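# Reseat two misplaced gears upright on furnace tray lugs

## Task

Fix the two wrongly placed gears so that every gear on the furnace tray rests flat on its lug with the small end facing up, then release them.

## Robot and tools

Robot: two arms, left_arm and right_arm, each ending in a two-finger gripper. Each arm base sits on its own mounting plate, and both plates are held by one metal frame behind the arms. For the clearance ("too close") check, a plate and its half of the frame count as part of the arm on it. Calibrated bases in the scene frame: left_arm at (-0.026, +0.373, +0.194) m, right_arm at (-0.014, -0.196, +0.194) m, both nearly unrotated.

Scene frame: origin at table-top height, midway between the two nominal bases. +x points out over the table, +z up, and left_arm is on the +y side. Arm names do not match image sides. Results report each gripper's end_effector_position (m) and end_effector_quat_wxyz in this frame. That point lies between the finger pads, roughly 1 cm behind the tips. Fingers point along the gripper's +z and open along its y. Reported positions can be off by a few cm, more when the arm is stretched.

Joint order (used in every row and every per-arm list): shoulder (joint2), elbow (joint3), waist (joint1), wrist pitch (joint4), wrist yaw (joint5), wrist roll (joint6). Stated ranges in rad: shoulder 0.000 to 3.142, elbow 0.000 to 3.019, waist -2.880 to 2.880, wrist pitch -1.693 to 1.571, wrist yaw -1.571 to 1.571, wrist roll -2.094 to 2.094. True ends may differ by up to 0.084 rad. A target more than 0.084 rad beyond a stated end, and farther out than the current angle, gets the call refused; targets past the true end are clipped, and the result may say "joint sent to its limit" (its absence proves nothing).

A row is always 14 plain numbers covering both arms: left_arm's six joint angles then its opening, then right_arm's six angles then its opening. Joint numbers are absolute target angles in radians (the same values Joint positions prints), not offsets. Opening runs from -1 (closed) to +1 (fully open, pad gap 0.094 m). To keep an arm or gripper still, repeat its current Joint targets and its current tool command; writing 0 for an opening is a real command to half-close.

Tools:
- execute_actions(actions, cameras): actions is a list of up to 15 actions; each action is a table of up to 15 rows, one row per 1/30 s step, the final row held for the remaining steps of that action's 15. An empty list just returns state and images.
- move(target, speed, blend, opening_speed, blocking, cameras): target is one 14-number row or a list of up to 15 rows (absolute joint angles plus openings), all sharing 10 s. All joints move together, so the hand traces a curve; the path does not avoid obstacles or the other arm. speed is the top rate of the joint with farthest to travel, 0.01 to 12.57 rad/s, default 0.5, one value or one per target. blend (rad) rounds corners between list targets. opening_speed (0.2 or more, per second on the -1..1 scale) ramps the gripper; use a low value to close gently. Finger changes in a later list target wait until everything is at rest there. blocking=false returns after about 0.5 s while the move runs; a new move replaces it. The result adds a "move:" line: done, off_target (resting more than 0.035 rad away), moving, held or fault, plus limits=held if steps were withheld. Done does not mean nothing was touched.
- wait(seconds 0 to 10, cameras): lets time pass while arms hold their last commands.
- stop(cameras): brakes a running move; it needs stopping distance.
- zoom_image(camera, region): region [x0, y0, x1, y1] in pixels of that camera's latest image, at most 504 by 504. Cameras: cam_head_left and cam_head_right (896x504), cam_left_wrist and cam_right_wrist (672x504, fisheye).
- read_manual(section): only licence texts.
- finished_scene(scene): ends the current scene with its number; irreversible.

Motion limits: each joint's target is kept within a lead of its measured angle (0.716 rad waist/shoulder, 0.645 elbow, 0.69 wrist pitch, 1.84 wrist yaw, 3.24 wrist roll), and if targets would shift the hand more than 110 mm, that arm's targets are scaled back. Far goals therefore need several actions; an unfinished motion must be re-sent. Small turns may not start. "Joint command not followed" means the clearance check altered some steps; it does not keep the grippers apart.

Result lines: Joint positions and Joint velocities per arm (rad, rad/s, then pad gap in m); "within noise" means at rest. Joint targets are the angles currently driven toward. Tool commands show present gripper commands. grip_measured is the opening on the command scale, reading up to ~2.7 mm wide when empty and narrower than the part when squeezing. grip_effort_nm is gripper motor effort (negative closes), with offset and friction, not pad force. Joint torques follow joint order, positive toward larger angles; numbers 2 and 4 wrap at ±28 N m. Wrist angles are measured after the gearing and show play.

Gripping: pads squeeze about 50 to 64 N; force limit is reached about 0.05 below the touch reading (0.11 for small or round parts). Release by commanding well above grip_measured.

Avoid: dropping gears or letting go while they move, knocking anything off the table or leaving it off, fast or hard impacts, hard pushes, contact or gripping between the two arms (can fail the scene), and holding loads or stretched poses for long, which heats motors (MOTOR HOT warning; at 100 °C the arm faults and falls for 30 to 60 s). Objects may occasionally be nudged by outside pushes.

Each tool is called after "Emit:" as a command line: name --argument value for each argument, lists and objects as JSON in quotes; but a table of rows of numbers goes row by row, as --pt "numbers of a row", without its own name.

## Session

Emit:
execute_actions --actions '[]'

Scene clock: 0.00 s.
left_arm: end_effector_position=(+0.7110, +0.5213, +0.1816) grip_measured=+1.000 grip_effort_nm=n/a end_effector_quat_wxyz=(+0.167, +0.075, +0.982, +0.038) | right_arm: end_effector_position=(+0.3692, -0.8000, +0.3594) grip_measured=+1.000 grip_effort_nm=n/a end_effector_quat_wxyz=(+0.145, +0.664, +0.731, -0.065)
Joint names: [shoulder, elbow, waist, wrist pitch, wrist yaw, wrist roll]
Joint positions: left_arm=[2.261 1.855 0.234 -0.807 0.012 0.354 0.094] | right_arm=[2.037 1.96 -0.997 -1.164 0.049 0.474 0.094]
Joint velocities: within noise
Joint torques (N m): no reading
Motor temperatures (°C): left_arm=[30 36 29 29 30 29 31] | right_arm=[35 32 28 27 28 28 28]
Heat: left arm: hottest elbow 36 °C; right arm: hottest shoulder 35 °C.
Joint targets: left_arm=[2.267 1.878 0.234 -0.805 0.012 0.354] | right_arm=[2.031 1.987 -0.997 -1.161 0.049 0.474]
Tool commands: left_gripper/opening=+1.0 right_gripper/opening=+1.0

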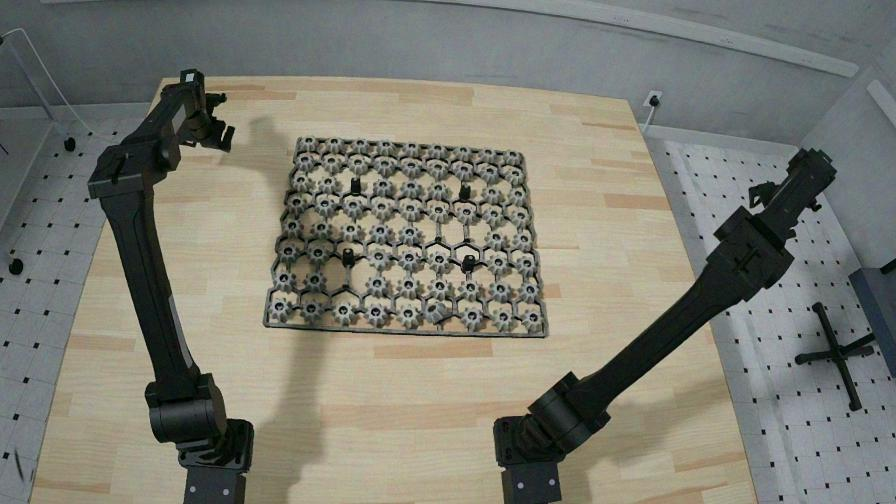

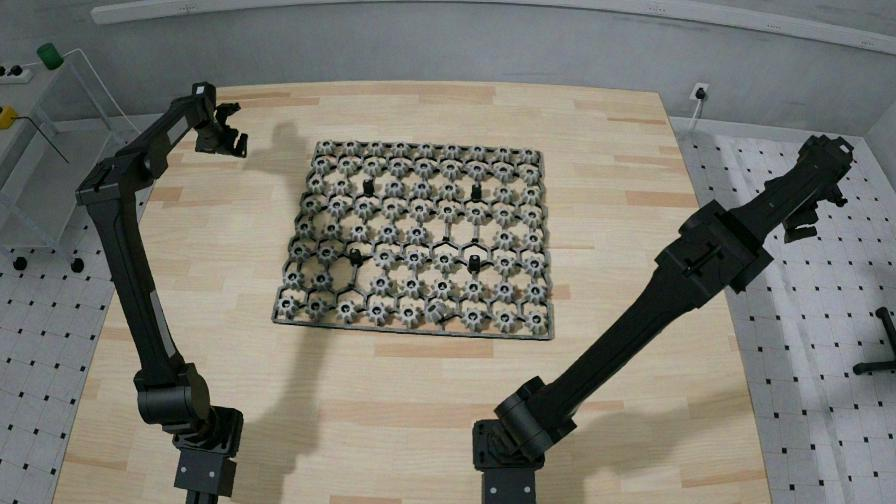

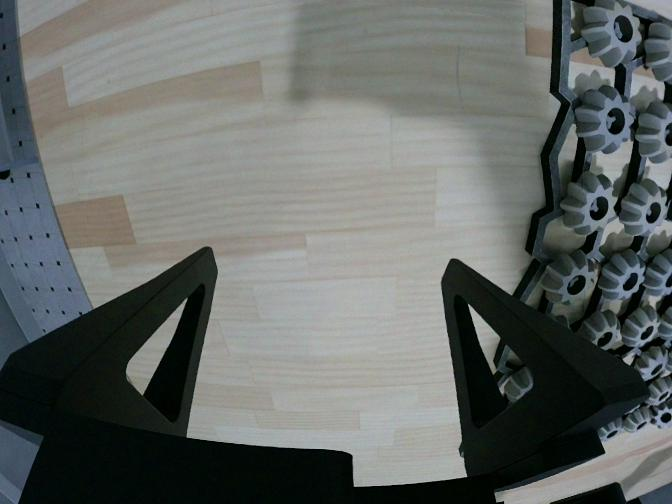

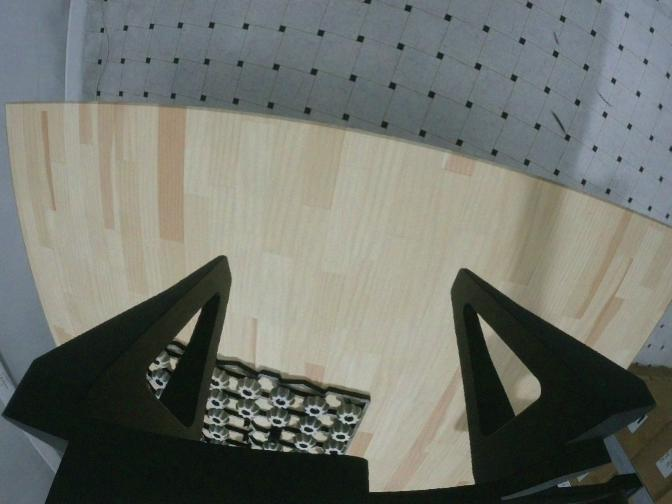

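Emit:
zoom_image --camera "cam_head_left" --region '[260, 230, 410, 340]'

Emit:
zoom_image --camera "cam_head_left" --region '[400, 200, 555, 340]'

Emit:
zoom_image --camera "cam_head_left" --region '[275, 130, 535, 270]'

Emit:
zoom_image --camera "cam_head_right" --region '[400, 270, 480, 340]'

Scaled by 3.360 from the camera's 896x504 image, which has a finer 1280x720 frame.

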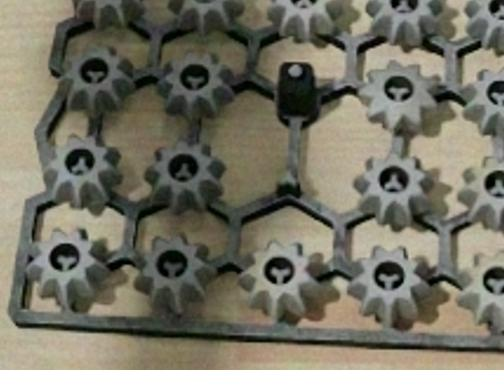

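Scaled by 3.252 from the camera's 896x504 image, which has a finer 1280x720 frame.

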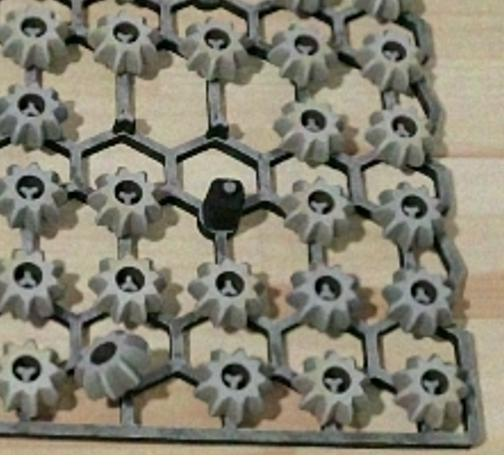

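Scaled by 1.938 from the camera's 896x504 image, which has a finer 1280x720 frame.

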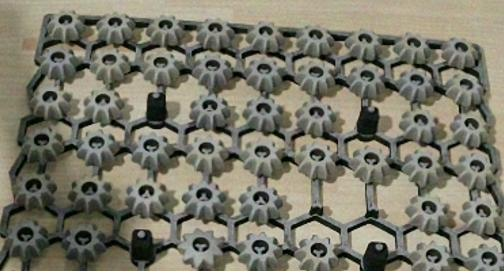

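Scaled by 6.300 from the camera's 896x504 image, which has a finer 1280x720 frame.

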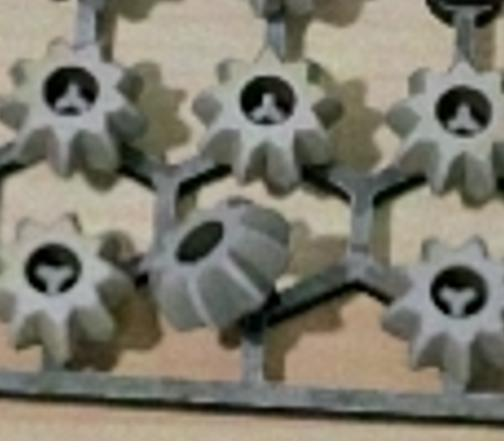

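Emit:
move --target '[1.3,0.7,1.0,-0.6,0,0,1,2.037,1.96,-0.997,-1.164,0.049,0.474,1]' --speed 0.8 --cameras '["cam_head_left","cam_head_right"]'

Emit:
zoom_image --camera "cam_head_left" --region '[260, 130, 410, 330]'

Emit:
zoom_image --camera "cam_head_left" --region '[400, 130, 550, 330]'

Scene clock: 52.73 s.
left_arm: end_effector_position=(+0.1939, +0.6917, +0.2542) grip_measured=+1.000 grip_effort_nm=-0.027 end_effector_quat_wxyz=(+0.148, -0.452, +0.876, +0.079) | right_arm: end_effector_position=(+0.3692, -0.8000, +0.3594) grip_measured=+1.000 grip_effort_nm=0.032 end_effector_quat_wxyz=(+0.145, +0.664, +0.731, -0.065)
Joint names: [shoulder, elbow, waist, wrist pitch, wrist yaw, wrist roll]
Joint positions: left_arm=[1.303 0.701 1.002 -0.617 0.004 0.016 0.094] | right_arm=[2.037 1.96 -0.997 -1.164 0.049 0.474 0.094]
Joint velocities: within noise
Joint torques (N m): left_arm=[-7.65 7.8 -0.73 1.84 -0.16 -0.26] | right_arm=[-22.89 8.31 0.09 0.88 0.04 0.1]
Motor temperatures (°C): left_arm=[34 43 29 29 30 29 31] | right_arm=[40 37 28 27 28 28 28]
Heat: left arm: hottest elbow 43 °C; right arm: hottest shoulder 40 °C.
Joint targets: left_arm=[1.300 0.700 1.000 -0.600 0.001 0.000] | right_arm=[2.037 1.960 -0.997 -1.164 0.049 0.474]
move: done
Images, in order (width x height): cam_head_left 896x504, cam_head_right 896x504.

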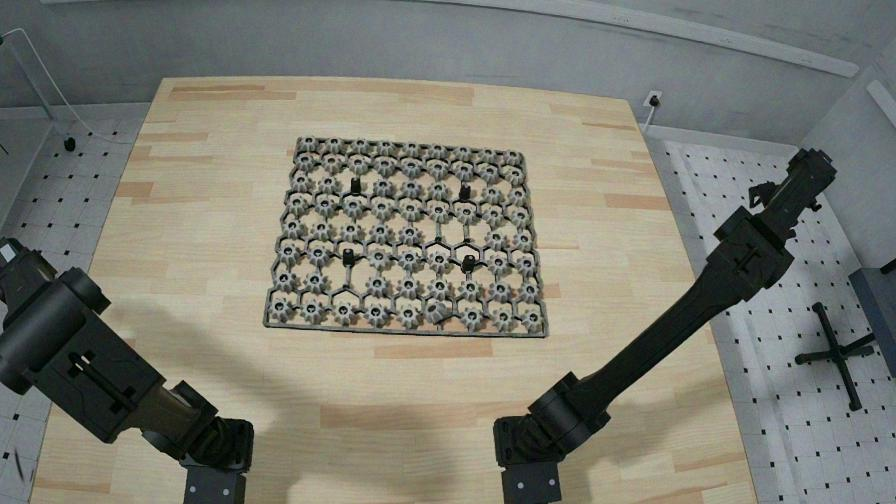

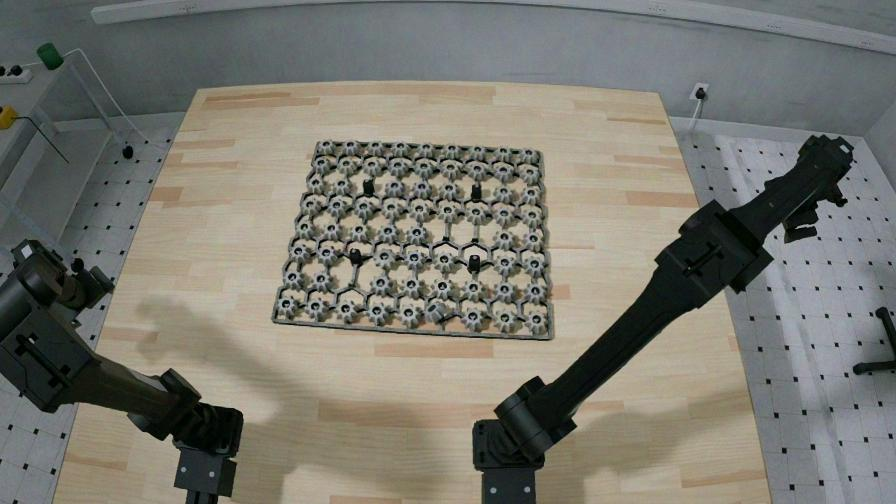

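Scaled by 2.520 from the camera's 896x504 image, which has a finer 1280x720 frame.

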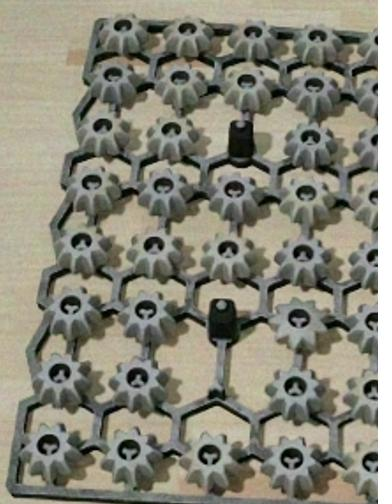

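Scaled by 2.520 from the camera's 896x504 image, which has a finer 1280x720 frame.

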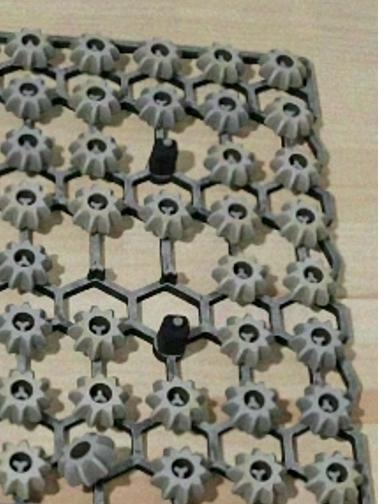

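Emit:
zoom_image --camera "cam_head_left" --region '[330, 220, 430, 290]'

Emit:
zoom_image --camera "cam_head_right" --region '[330, 220, 430, 290]'

Emit:
zoom_image --camera "cam_head_left" --region '[390, 280, 480, 340]'

Emit:
zoom_image --camera "cam_head_right" --region '[390, 280, 480, 340]'

Scaled by 5.040 from the camera's 896x504 image, which has a finer 1280x720 frame.

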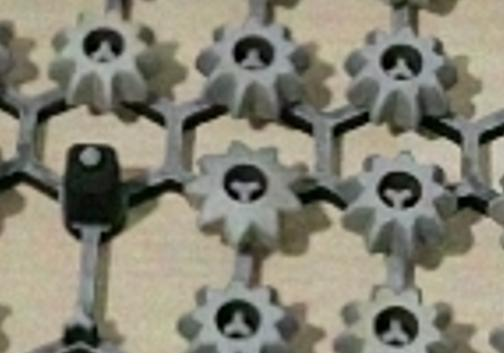

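Scaled by 5.040 from the camera's 896x504 image, which has a finer 1280x720 frame.

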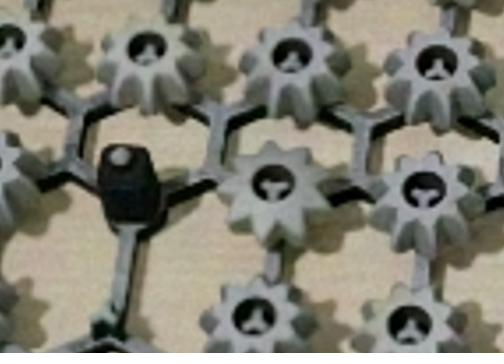

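Scaled by 5.600 from the camera's 896x504 image, which has a finer 1280x720 frame.

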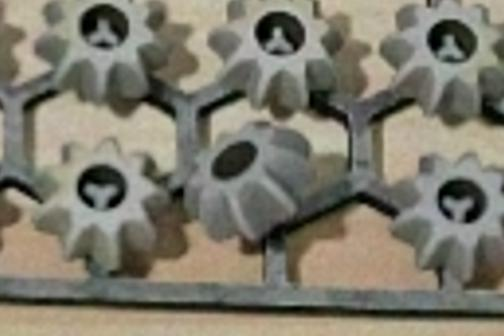

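Scaled by 5.600 from the camera's 896x504 image, which has a finer 1280x720 frame.

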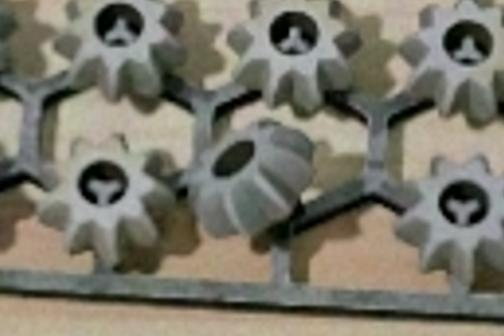

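Emit:
move --target '[2.1446,1.48,-0.529,-0.892,0,0.31,1,1.3,0.7,-1.0,-0.6,0,0,1]' --speed 0.8

Emit:
zoom_image --camera "cam_left_wrist" --region '[200, 60, 500, 360]'

Scene clock: 84.00 s.
left_arm: end_effector_position=(+0.4597, +0.0680, +0.1180) grip_measured=+1.000 grip_effort_nm=-0.037 end_effector_quat_wxyz=(-0.004, +0.409, +0.912, -0.007) | right_arm: end_effector_position=(+0.1942, -0.5203, +0.2521) grip_measured=+1.000 grip_effort_nm=0.022 end_effector_quat_wxyz=(+0.139, +0.476, +0.864, -0.083)
Joint names: [shoulder, elbow, waist, wrist pitch, wrist yaw, wrist roll]
Joint positions: left_arm=[2.128 1.437 -0.526 -0.881 0.001 0.286 0.094] | right_arm=[1.308 0.701 -0.997 -0.624 0.012 0.012 0.094]
Joint velocities: within noise
Joint torques (N m): left_arm=[-16.21 10.09 -1.38 -0.27 -0.06 0.05] | right_arm=[-8.64 6.9 -0.15 1.74 -0.17 -0.03]
Motor temperatures (°C): left_arm=[33 41 29 29 30 29 31] | right_arm=[41 37 28 27 28 28 28]
Heat: left arm: hottest elbow 41 °C; right arm: hottest shoulder 41 °C.
Joint targets: left_arm=[2.145 1.480 -0.529 -0.892 -0.001 0.302] | right_arm=[1.300 0.700 -1.000 -0.600 0.008 0.001]
move: off_target (left_arm); left_arm: the elbow is farthest, 0.043 rad from its target

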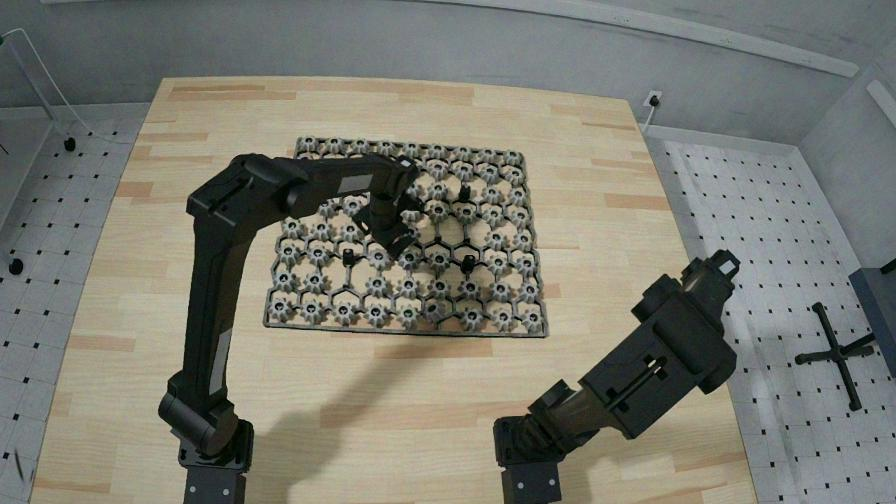

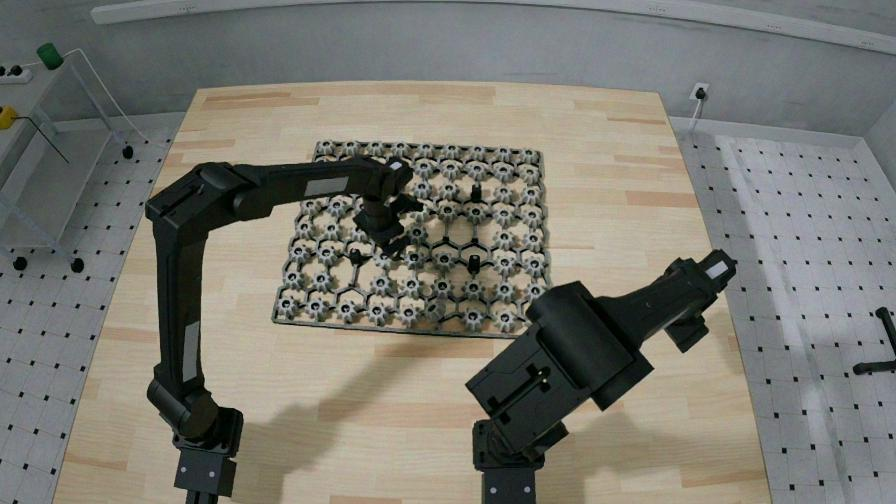

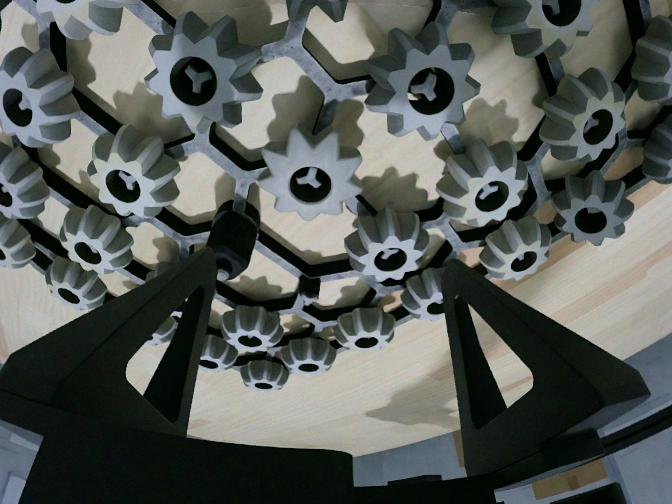

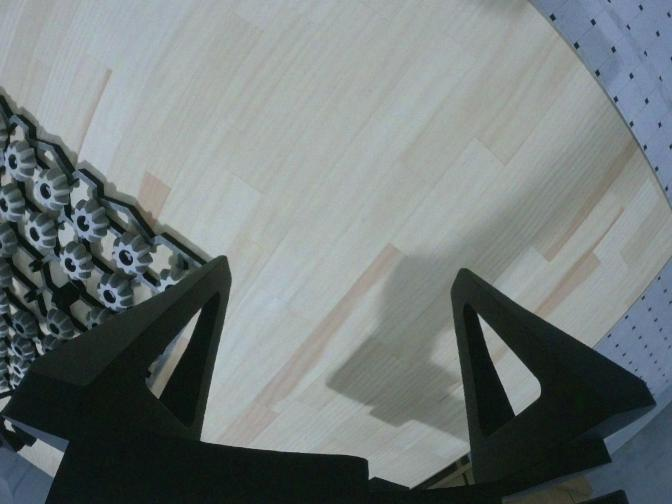

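Scaled by 1.680 from the camera's 672x504 image, which has a finer 960x720 frame.

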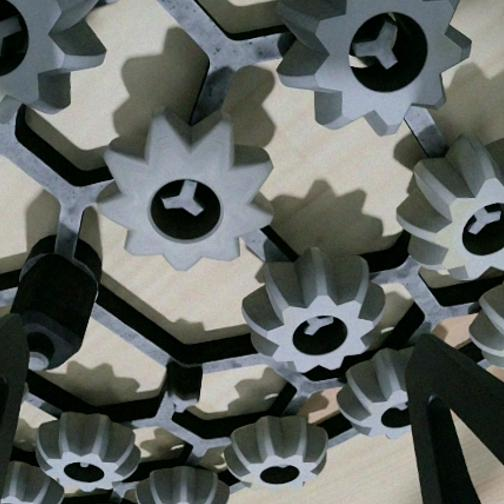

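Emit:
move --target '[2.2251,1.4488,-0.5005,-0.785,0,0.32,0.8,1.3,0.7,-1.0,-0.6,0,0,1]' --speed 0.3 --cameras '["cam_left_wrist"]'

Scene clock: 102.20 s.
left_arm: end_effector_position=(+0.4673, +0.0765, +0.0726) grip_measured=+0.803 grip_effort_nm=-0.159 end_effector_quat_wxyz=(-0.002, +0.408, +0.913, -0.007) | right_arm: end_effector_position=(+0.1953, -0.5196, +0.2521) grip_measured=+1.000 grip_effort_nm=0.032 end_effector_quat_wxyz=(+0.141, +0.475, +0.865, -0.080)
Joint names: [shoulder, elbow, waist, wrist pitch, wrist yaw, wrist roll]
Joint positions: left_arm=[2.209 1.437 -0.505 -0.797 0.001 0.305 0.085] | right_arm=[1.308 0.701 -0.997 -0.624 0.004 0.011 0.094]
Joint velocities: within noise
Joint torques (N m): left_arm=[-16.5 7.2 -0.32 0.8 -0.02 0.05] | right_arm=[-8.59 6.93 -0.21 1.78 -0.18 -0.01]
Motor temperatures (°C): left_arm=[35 42 29 29 30 29 31] | right_arm=[40 36 28 28 28 28 28]
Heat: left arm: hottest elbow 42 °C; right arm: hottest shoulder 40 °C.
Joint targets: left_arm=[2.225 1.449 -0.500 -0.784 0.000 0.320] | right_arm=[1.300 0.700 -1.000 -0.600 0.000 -0.001]
move: done
Images, in order (width x height): cam_left_wrist 672x504.

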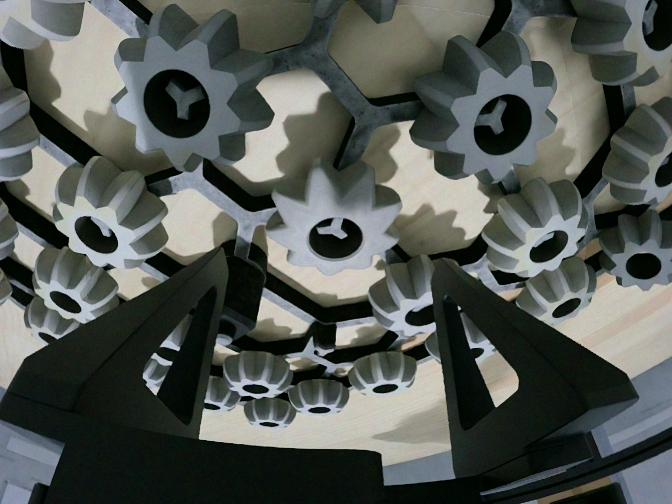

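Emit:
move --pt "2.2605 1.452 -0.5005 -0.755 0 0.32 0.8 1.3 0.7 -1.0 -0.6 0 0 1" --pt "2.299 1.458 -0.5005 -0.72 0 0.32 0.8 1.3 0.7 -1.0 -0.6 0 0 1" --speed 0.12 --blend 0.02 --cameras '["cam_left_wrist"]'

Scene clock: 119.53 s.
left_arm: end_effector_position=(+0.4660, +0.0766, +0.0376) grip_measured=+0.802 grip_effort_nm=-0.149 end_effector_quat_wxyz=(-0.002, +0.412, +0.911, -0.007) | right_arm: end_effector_position=(+0.1953, -0.5196, +0.2521) grip_measured=+1.000 grip_effort_nm=0.037 end_effector_quat_wxyz=(+0.141, +0.475, +0.865, -0.080)
Joint names: [shoulder, elbow, waist, wrist pitch, wrist yaw, wrist roll]
Joint positions: left_arm=[2.273 1.437 -0.505 -0.732 0.001 0.312 0.085] | right_arm=[1.308 0.701 -0.997 -0.624 0.004 0.011 0.094]
Joint velocities: within noise
Joint torques (N m): left_arm=[-15.97 7.45 -0.38 0.83 0.01 0.04] | right_arm=[-8.7 6.91 -0.26 1.78 -0.18 0]
Motor temperatures (°C): left_arm=[35 42 29 29 30 29 31] | right_arm=[39 36 28 28 28 28 28]
Heat: left arm: hottest elbow 42 °C; right arm: hottest shoulder 39 °C.
Joint targets: left_arm=[2.299 1.458 -0.500 -0.721 0.001 0.327] | right_arm=[1.300 0.700 -1.000 -0.600 0.000 0.000]
move: done; blend cut to 0.0177 rad at target 1
Images, in order (width x height): cam_left_wrist 672x504.

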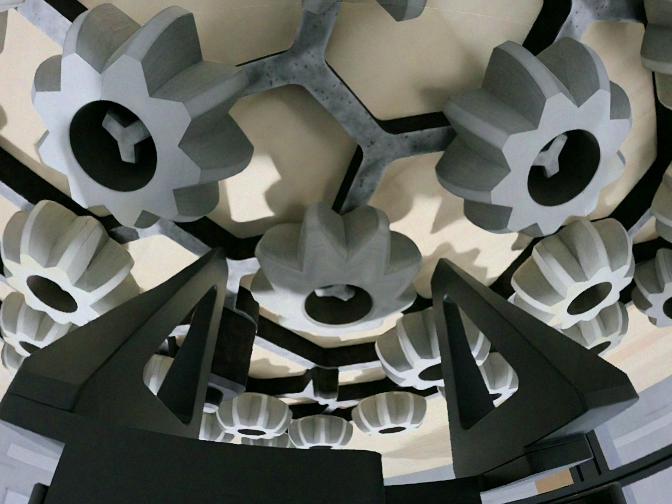

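Emit:
move --target '[2.301,1.418,-0.498,-0.702,0,0.32,0.8,1.3,0.7,-1.0,-0.6,0,0,1]' --speed 0.12 --cameras '["cam_left_wrist","cam_head_left"]'

Scene clock: 133.83 s.
left_arm: end_effector_position=(+0.4677, +0.0756, +0.0369) grip_measured=+0.802 grip_effort_nm=-0.149 end_effector_quat_wxyz=(+0.004, +0.408, +0.913, -0.008) | right_arm: end_effector_position=(+0.1953, -0.5196, +0.2521) grip_measured=+1.000 grip_effort_nm=0.032 end_effector_quat_wxyz=(+0.141, +0.475, +0.865, -0.080)
Joint names: [shoulder, elbow, waist, wrist pitch, wrist yaw, wrist roll]
Joint positions: left_arm=[2.273 1.435 -0.505 -0.718 0.001 0.305 0.085] | right_arm=[1.308 0.701 -0.997 -0.624 0.004 0.011 0.094]
Joint velocities: within noise
Joint torques (N m): left_arm=[-15.79 4.62 -0.21 1.05 -0.01 -0.03] | right_arm=[-8.64 6.9 -0.21 1.77 -0.19 0]
Motor temperatures (°C): left_arm=[36 42 29 29 30 29 31] | right_arm=[38 36 28 28 28 28 28]
Heat: left arm: hottest elbow 42 °C; right arm: hottest shoulder 38 °C.
Joint targets: left_arm=[2.301 1.418 -0.498 -0.702 0.000 0.312] | right_arm=[1.300 0.700 -1.000 -0.600 0.000 0.000]
move: done
Images, in order (width x height): cam_head_left 896x504, cam_left_wrist 672x504.

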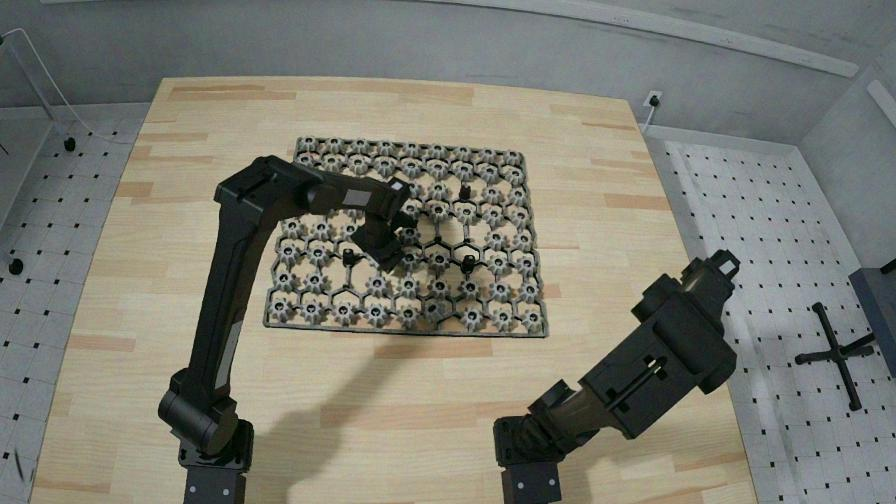

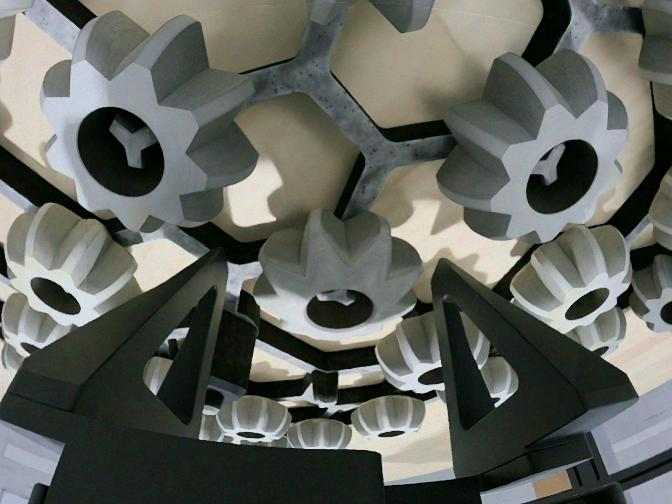

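Emit:
move --target '[2.312,1.385,-0.498,-0.67,0,0.32,0.8,1.3,0.7,-1.0,-0.6,0,0,1]' --speed 0.12 --cameras '["cam_left_wrist"]'

Scene clock: 138.17 s.
left_arm: end_effector_position=(+0.4671, +0.0766, +0.0354) grip_measured=+0.802 grip_effort_nm=-0.149 end_effector_quat_wxyz=(+0.013, +0.408, +0.913, -0.008) | right_arm: end_effector_position=(+0.1955, -0.5195, +0.2521) grip_measured=+1.000 grip_effort_nm=0.032 end_effector_quat_wxyz=(+0.141, +0.475, +0.865, -0.079)
Joint names: [shoulder, elbow, waist, wrist pitch, wrist yaw, wrist roll]
Joint positions: left_arm=[2.266 1.414 -0.505 -0.686 -0.002 0.305 0.085] | right_arm=[1.308 0.701 -0.997 -0.624 0.003 0.011 0.094]
Joint velocities: within noise
Joint torques (N m): left_arm=[-14.51 3.56 -0.26 1.1 0.09 0.05] | right_arm=[-8.7 6.89 -0.15 1.77 -0.18 0]
Motor temperatures (°C): left_arm=[36 41 29 29 30 29 31] | right_arm=[38 36 28 28 28 28 28]
Heat: left arm: hottest elbow 41 °C; right arm: hottest shoulder 38 °C.
Joint targets: left_arm=[2.312 1.385 -0.498 -0.670 0.000 0.320] | right_arm=[1.300 0.700 -1.000 -0.600 -0.001 0.000]
move: off_target (left_arm); left_arm: the shoulder is farthest, 0.046 rad from its target
Images, in order (width x height): cam_left_wrist 672x504.

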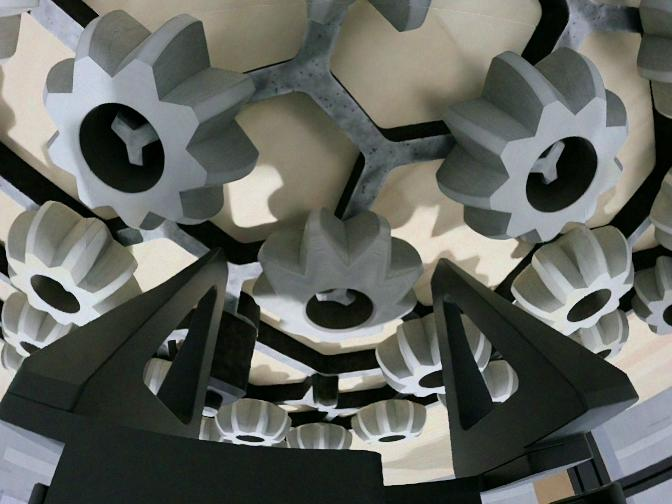

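Emit:
zoom_image --camera "cam_left_wrist" --region '[130, 180, 500, 460]'

Emit:
zoom_image --camera "cam_head_left" --region '[310, 170, 450, 310]'

Emit:
zoom_image --camera "cam_head_right" --region '[310, 170, 450, 310]'

Scaled by 1.362 from the camera's 672x504 image, which has a finer 960x720 frame.

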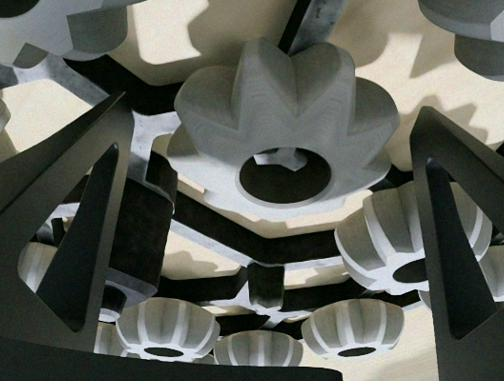

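This scene's latest camera images include none from cam_head_left. They are from: cam_left_wrist. cam_head_left's image comes with the result of a call that names it in "cameras".

This scene's latest camera images include none from cam_head_right. They are from: cam_left_wrist. cam_head_right's image comes with the result of a call that names it in "cameras".

Emit:
move --target '[2.255,1.465,-0.5,-0.745,0,0.32,0.8,1.3,0.7,-1.0,-0.6,0,0,1]' --speed 0.12 --cameras '["cam_left_wrist","cam_head_left"]'

Scene clock: 168.20 s.
left_arm: end_effector_position=(+0.4622, +0.0796, +0.0388) grip_measured=+0.802 grip_effort_nm=-0.149 end_effector_quat_wxyz=(-0.004, +0.413, +0.911, -0.006) | right_arm: end_effector_position=(+0.1955, -0.5195, +0.2521) grip_measured=+1.000 grip_effort_nm=0.032 end_effector_quat_wxyz=(+0.141, +0.475, +0.865, -0.079)
Joint names: [shoulder, elbow, waist, wrist pitch, wrist yaw, wrist roll]
Joint positions: left_arm=[2.265 1.425 -0.505 -0.734 -0.002 0.315 0.085] | right_arm=[1.308 0.701 -0.997 -0.624 0.003 0.011 0.094]
Joint velocities: within noise
Joint torques (N m): left_arm=[-18.32 8.92 -0.44 -0.24 0.12 0.03] | right_arm=[-8.59 6.9 -0.21 1.76 -0.13 0]
Motor temperatures (°C): left_arm=[34 39 29 29 30 29 31] | right_arm=[37 35 28 28 28 28 28]
Heat: left arm: hottest elbow 39 °C; right arm: hottest shoulder 37 °C.
Joint targets: left_arm=[2.255 1.465 -0.500 -0.745 0.000 0.328] | right_arm=[1.300 0.700 -1.000 -0.600 0.000 0.000]
move: off_target (left_arm); left_arm: the elbow is farthest, 0.040 rad from its target
Images, in order (width x height): cam_head_left 896x504, cam_left_wrist 672x504.

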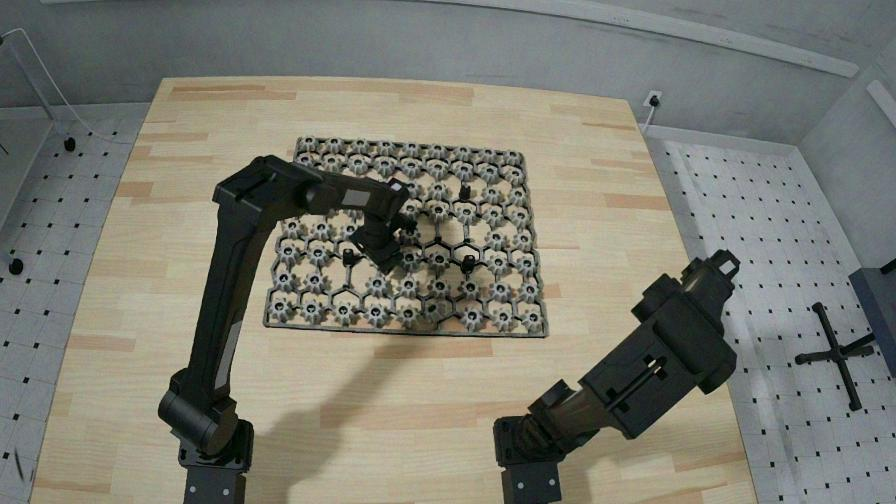

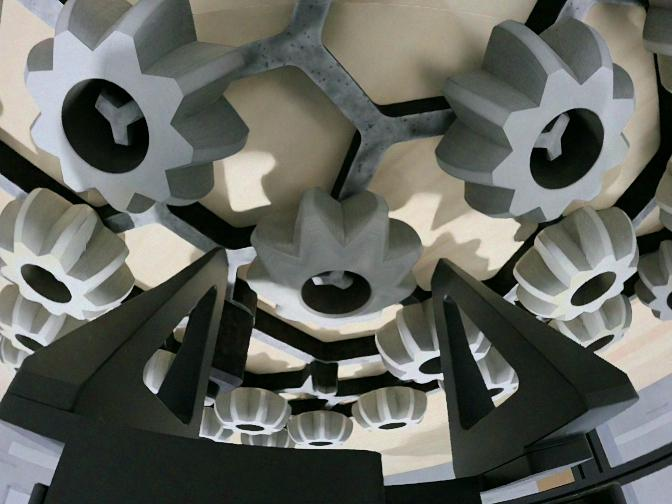

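Emit:
move --pt "2.245 1.467 -0.5 -0.755 0 0.32 0.8 1.3 0.7 -1.0 -0.6 0 0 1" --pt "2.245 1.467 -0.5 -0.755 0 0.32 0.1 1.3 0.7 -1.0 -0.6 0 0 1" --speed 0.12 --opening_speed 0.3 --cameras '["cam_left_wrist","cam_head_left"]'

Scene clock: 176.33 s.
left_arm: end_effector_position=(+0.4607, +0.0810, +0.0389) grip_measured=+0.212 grip_effort_nm=-1.043 end_effector_quat_wxyz=(-0.009, +0.409, +0.913, -0.005) | right_arm: end_effector_position=(+0.1955, -0.5195, +0.2521) grip_measured=+1.000 grip_effort_nm=0.027 end_effector_quat_wxyz=(+0.141, +0.475, +0.865, -0.079)
Joint names: [shoulder, elbow, waist, wrist pitch, wrist yaw, wrist roll]
Joint positions: left_arm=[2.265 1.425 -0.504 -0.743 -0.002 0.306 0.057] | right_arm=[1.308 0.701 -0.997 -0.624 0.003 0.011 0.094]
Joint velocities: within noise
Joint torques (N m): left_arm=[-19.19 9.07 -0.5 -0.31 0.11 -0.05] | right_arm=[-8.64 6.91 -0.09 1.77 -0.13 0]
Motor temperatures (°C): left_arm=[36 39 29 29 30 29 31] | right_arm=[37 35 28 28 28 28 28]
Heat: left arm: hottest elbow 39 °C; right arm: hottest shoulder 37 °C.
Joint targets: left_arm=[2.245 1.467 -0.500 -0.754 0.000 0.311] | right_arm=[1.300 0.700 -1.000 -0.600 0.000 0.000]
move: off_target (left_arm); target 2's new numbers were sent with left_arm's elbow 0.042 rad from that target; left_arm: the elbow is farthest, 0.042 rad from its target
Images, in order (width x height): cam_head_left 896x504, cam_left_wrist 672x504.

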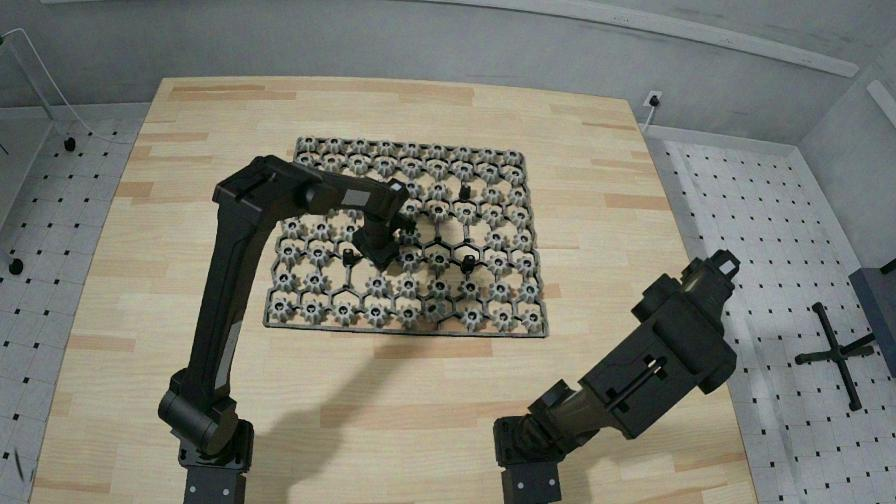

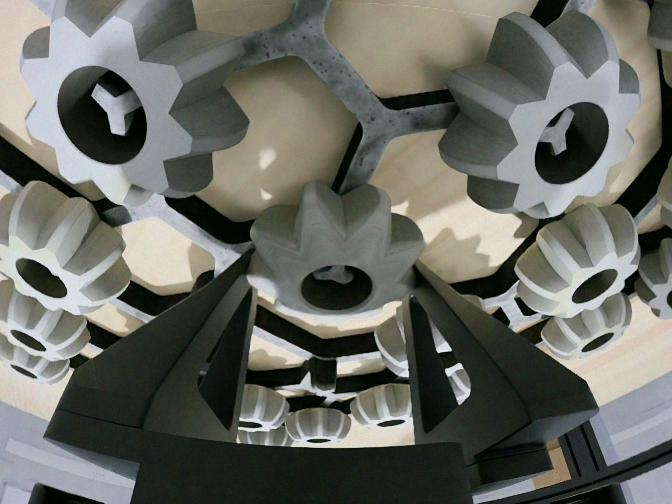

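Emit:
move --pt "2.1446 1.49 -0.5 -0.892 0 0.31 0.1 1.3 0.7 -1.0 -0.6 0 0 1" --pt "1.653 1.27 -0.45 -1.166 0 0.2 0.1 1.3 0.7 -1.0 -0.6 0 0 1" --pt "1.69 0.95 -0.35 -0.04 0.645 0.1 0.1 1.3 0.7 -1.0 -0.6 0 0 1" --pt "1.722 0.646 -0.248 1.076 1.29 0 0.1 1.3 0.7 -1.0 -0.6 0 0 1" --speed '[0.2,0.5,0.7,0.6]' --blend 0.05

Emit:
wait --seconds 0.3

Scene clock: 196.17 s.
left_arm: end_effector_position=(+0.3590, +0.0882, +0.3496) grip_measured=+0.211 grip_effort_nm=-1.057 end_effector_quat_wxyz=(+0.495, +0.495, +0.503, -0.506) | right_arm: end_effector_position=(+0.1955, -0.5195, +0.2521) grip_measured=+1.000 grip_effort_nm=0.032 end_effector_quat_wxyz=(+0.141, +0.475, +0.865, -0.079)
Joint names: [shoulder, elbow, waist, wrist pitch, wrist yaw, wrist roll]
Joint positions: left_arm=[1.713 0.644 -0.256 1.044 1.285 0.016 0.057] | right_arm=[1.308 0.701 -0.997 -0.624 0.003 0.011 0.094]
Joint velocities: within noise
Joint torques (N m): left_arm=[-9.93 5.39 -0.09 3.1 0.29 -0.27] | right_arm=[-8.64 6.91 -0.21 1.77 -0.14 0]
Motor temperatures (°C): left_arm=[37 40 29 29 30 29 32] | right_arm=[37 35 28 28 28 28 27]
Heat: left arm: hottest elbow 40 °C; right arm: hottest shoulder 37 °C.
Joint targets: left_arm=[1.722 0.646 -0.248 1.074 1.291 0.000] | right_arm=[1.300 0.700 -1.000 -0.600 0.000 0.000]
move: done

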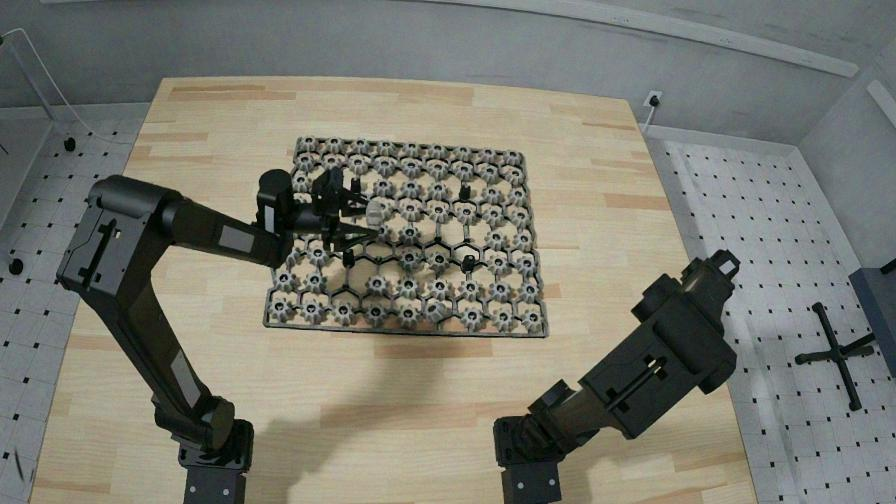

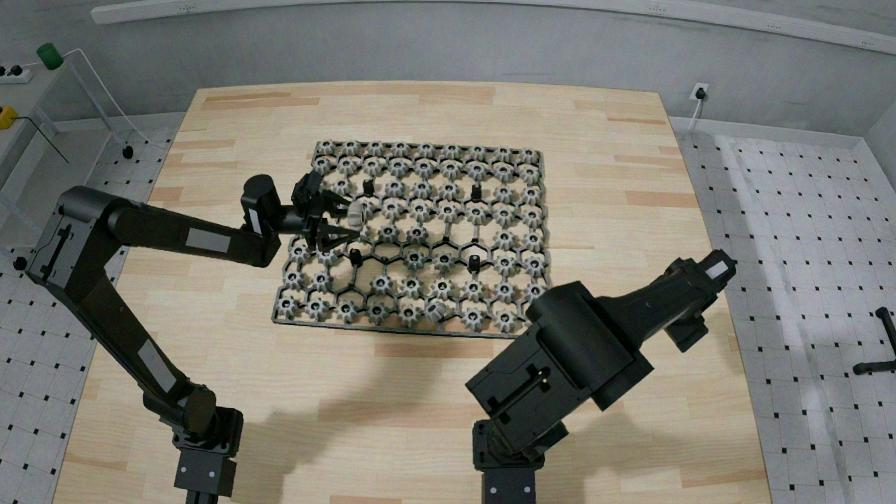

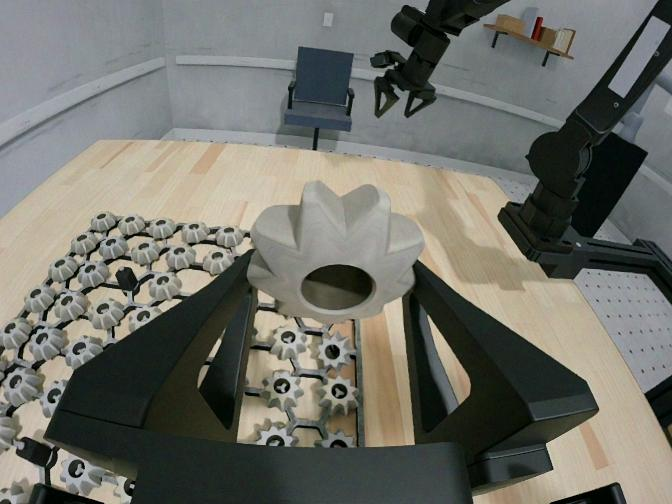

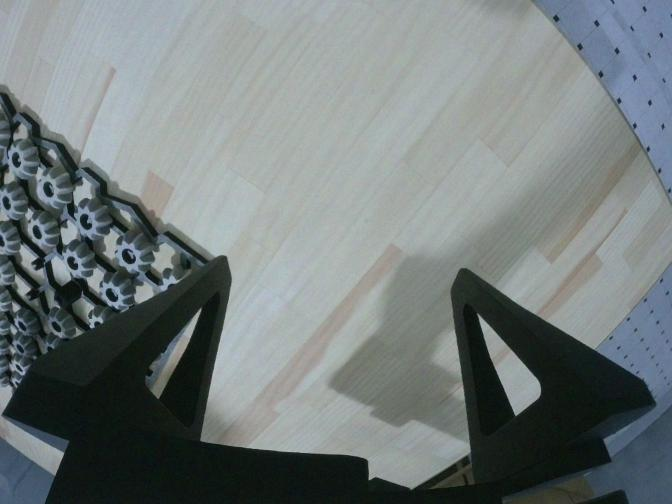

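Scene clock: 196.47 s.
left_arm: end_effector_position=(+0.3590, +0.0882, +0.3496) grip_measured=+0.211 grip_effort_nm=-1.053 end_effector_quat_wxyz=(+0.495, +0.495, +0.503, -0.506) | right_arm: end_effector_position=(+0.1955, -0.5195, +0.2521) grip_measured=+1.000 grip_effort_nm=0.046 end_effector_quat_wxyz=(+0.141, +0.475, +0.865, -0.079)
Joint names: [shoulder, elbow, waist, wrist pitch, wrist yaw, wrist roll]
Joint positions: left_arm=[1.713 0.644 -0.256 1.044 1.285 0.016 0.057] | right_arm=[1.308 0.701 -0.997 -0.624 0.003 0.011 0.094]
Joint velocities: within noise
Joint torques (N m): left_arm=[-9.82 5.41 -0.03 3.11 0.29 -0.26] | right_arm=[-8.7 6.91 -0.21 1.78 -0.14 0]
Motor temperatures (°C): left_arm=[37 40 29 29 30 29 32] | right_arm=[37 35 28 28 28 28 27]
Heat: left arm: hottest elbow 40 °C; right arm: hottest shoulder 37 °C.
Joint targets: left_arm=[1.722 0.646 -0.248 1.074 1.291 0.001] | right_arm=[1.300 0.700 -1.000 -0.600 0.000 0.000]
Tool commands: left_gripper/opening=+0.1 right_gripper/opening=+1.0
wait: 0.30 s; at rest by 0.17 s

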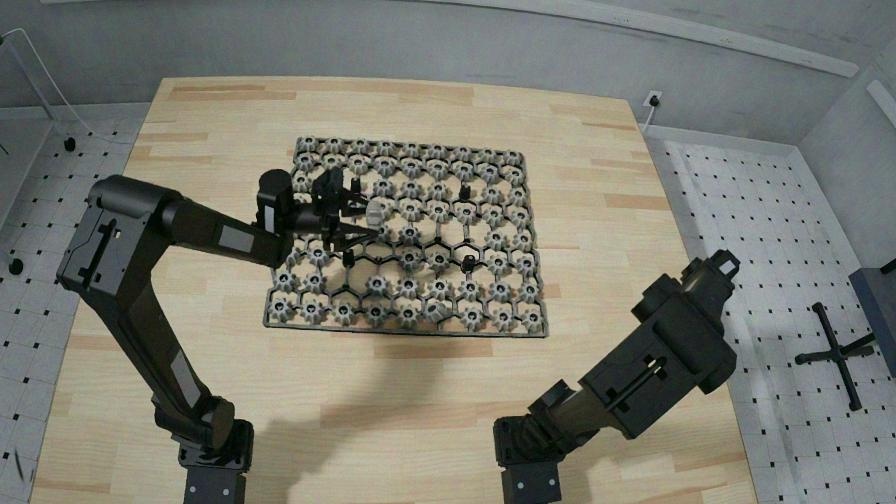

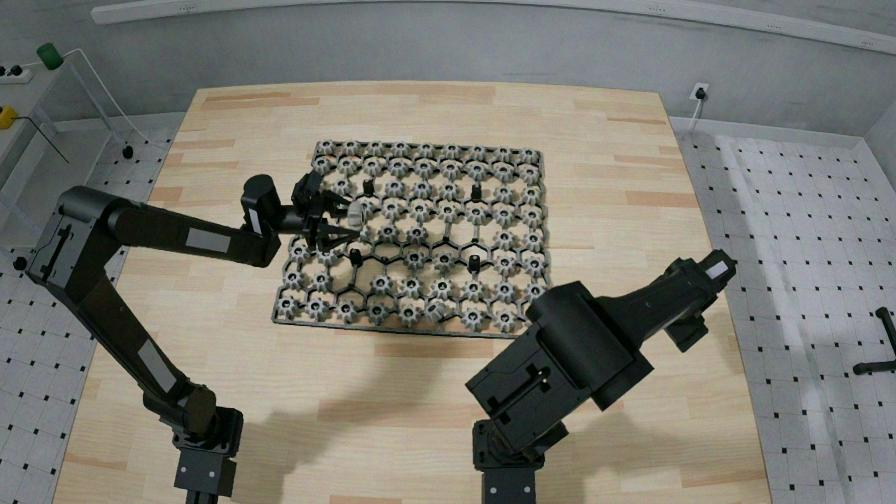

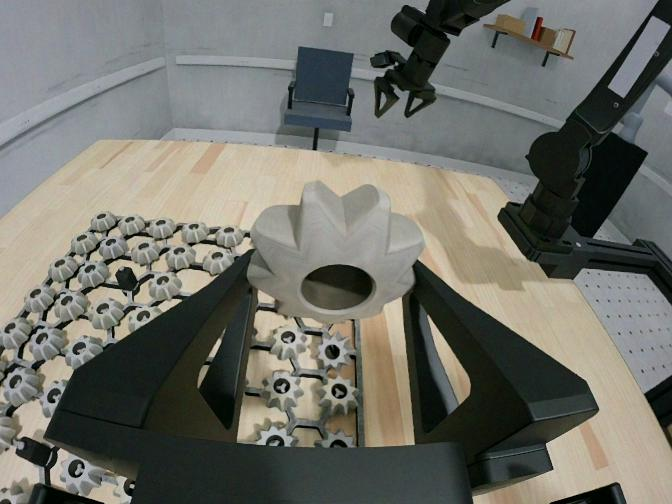

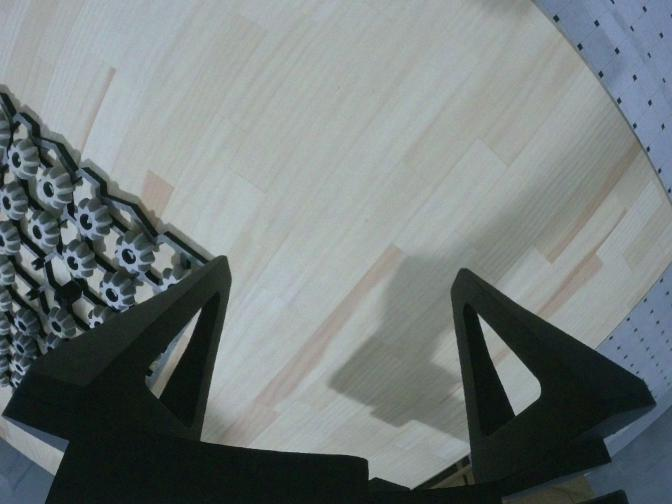

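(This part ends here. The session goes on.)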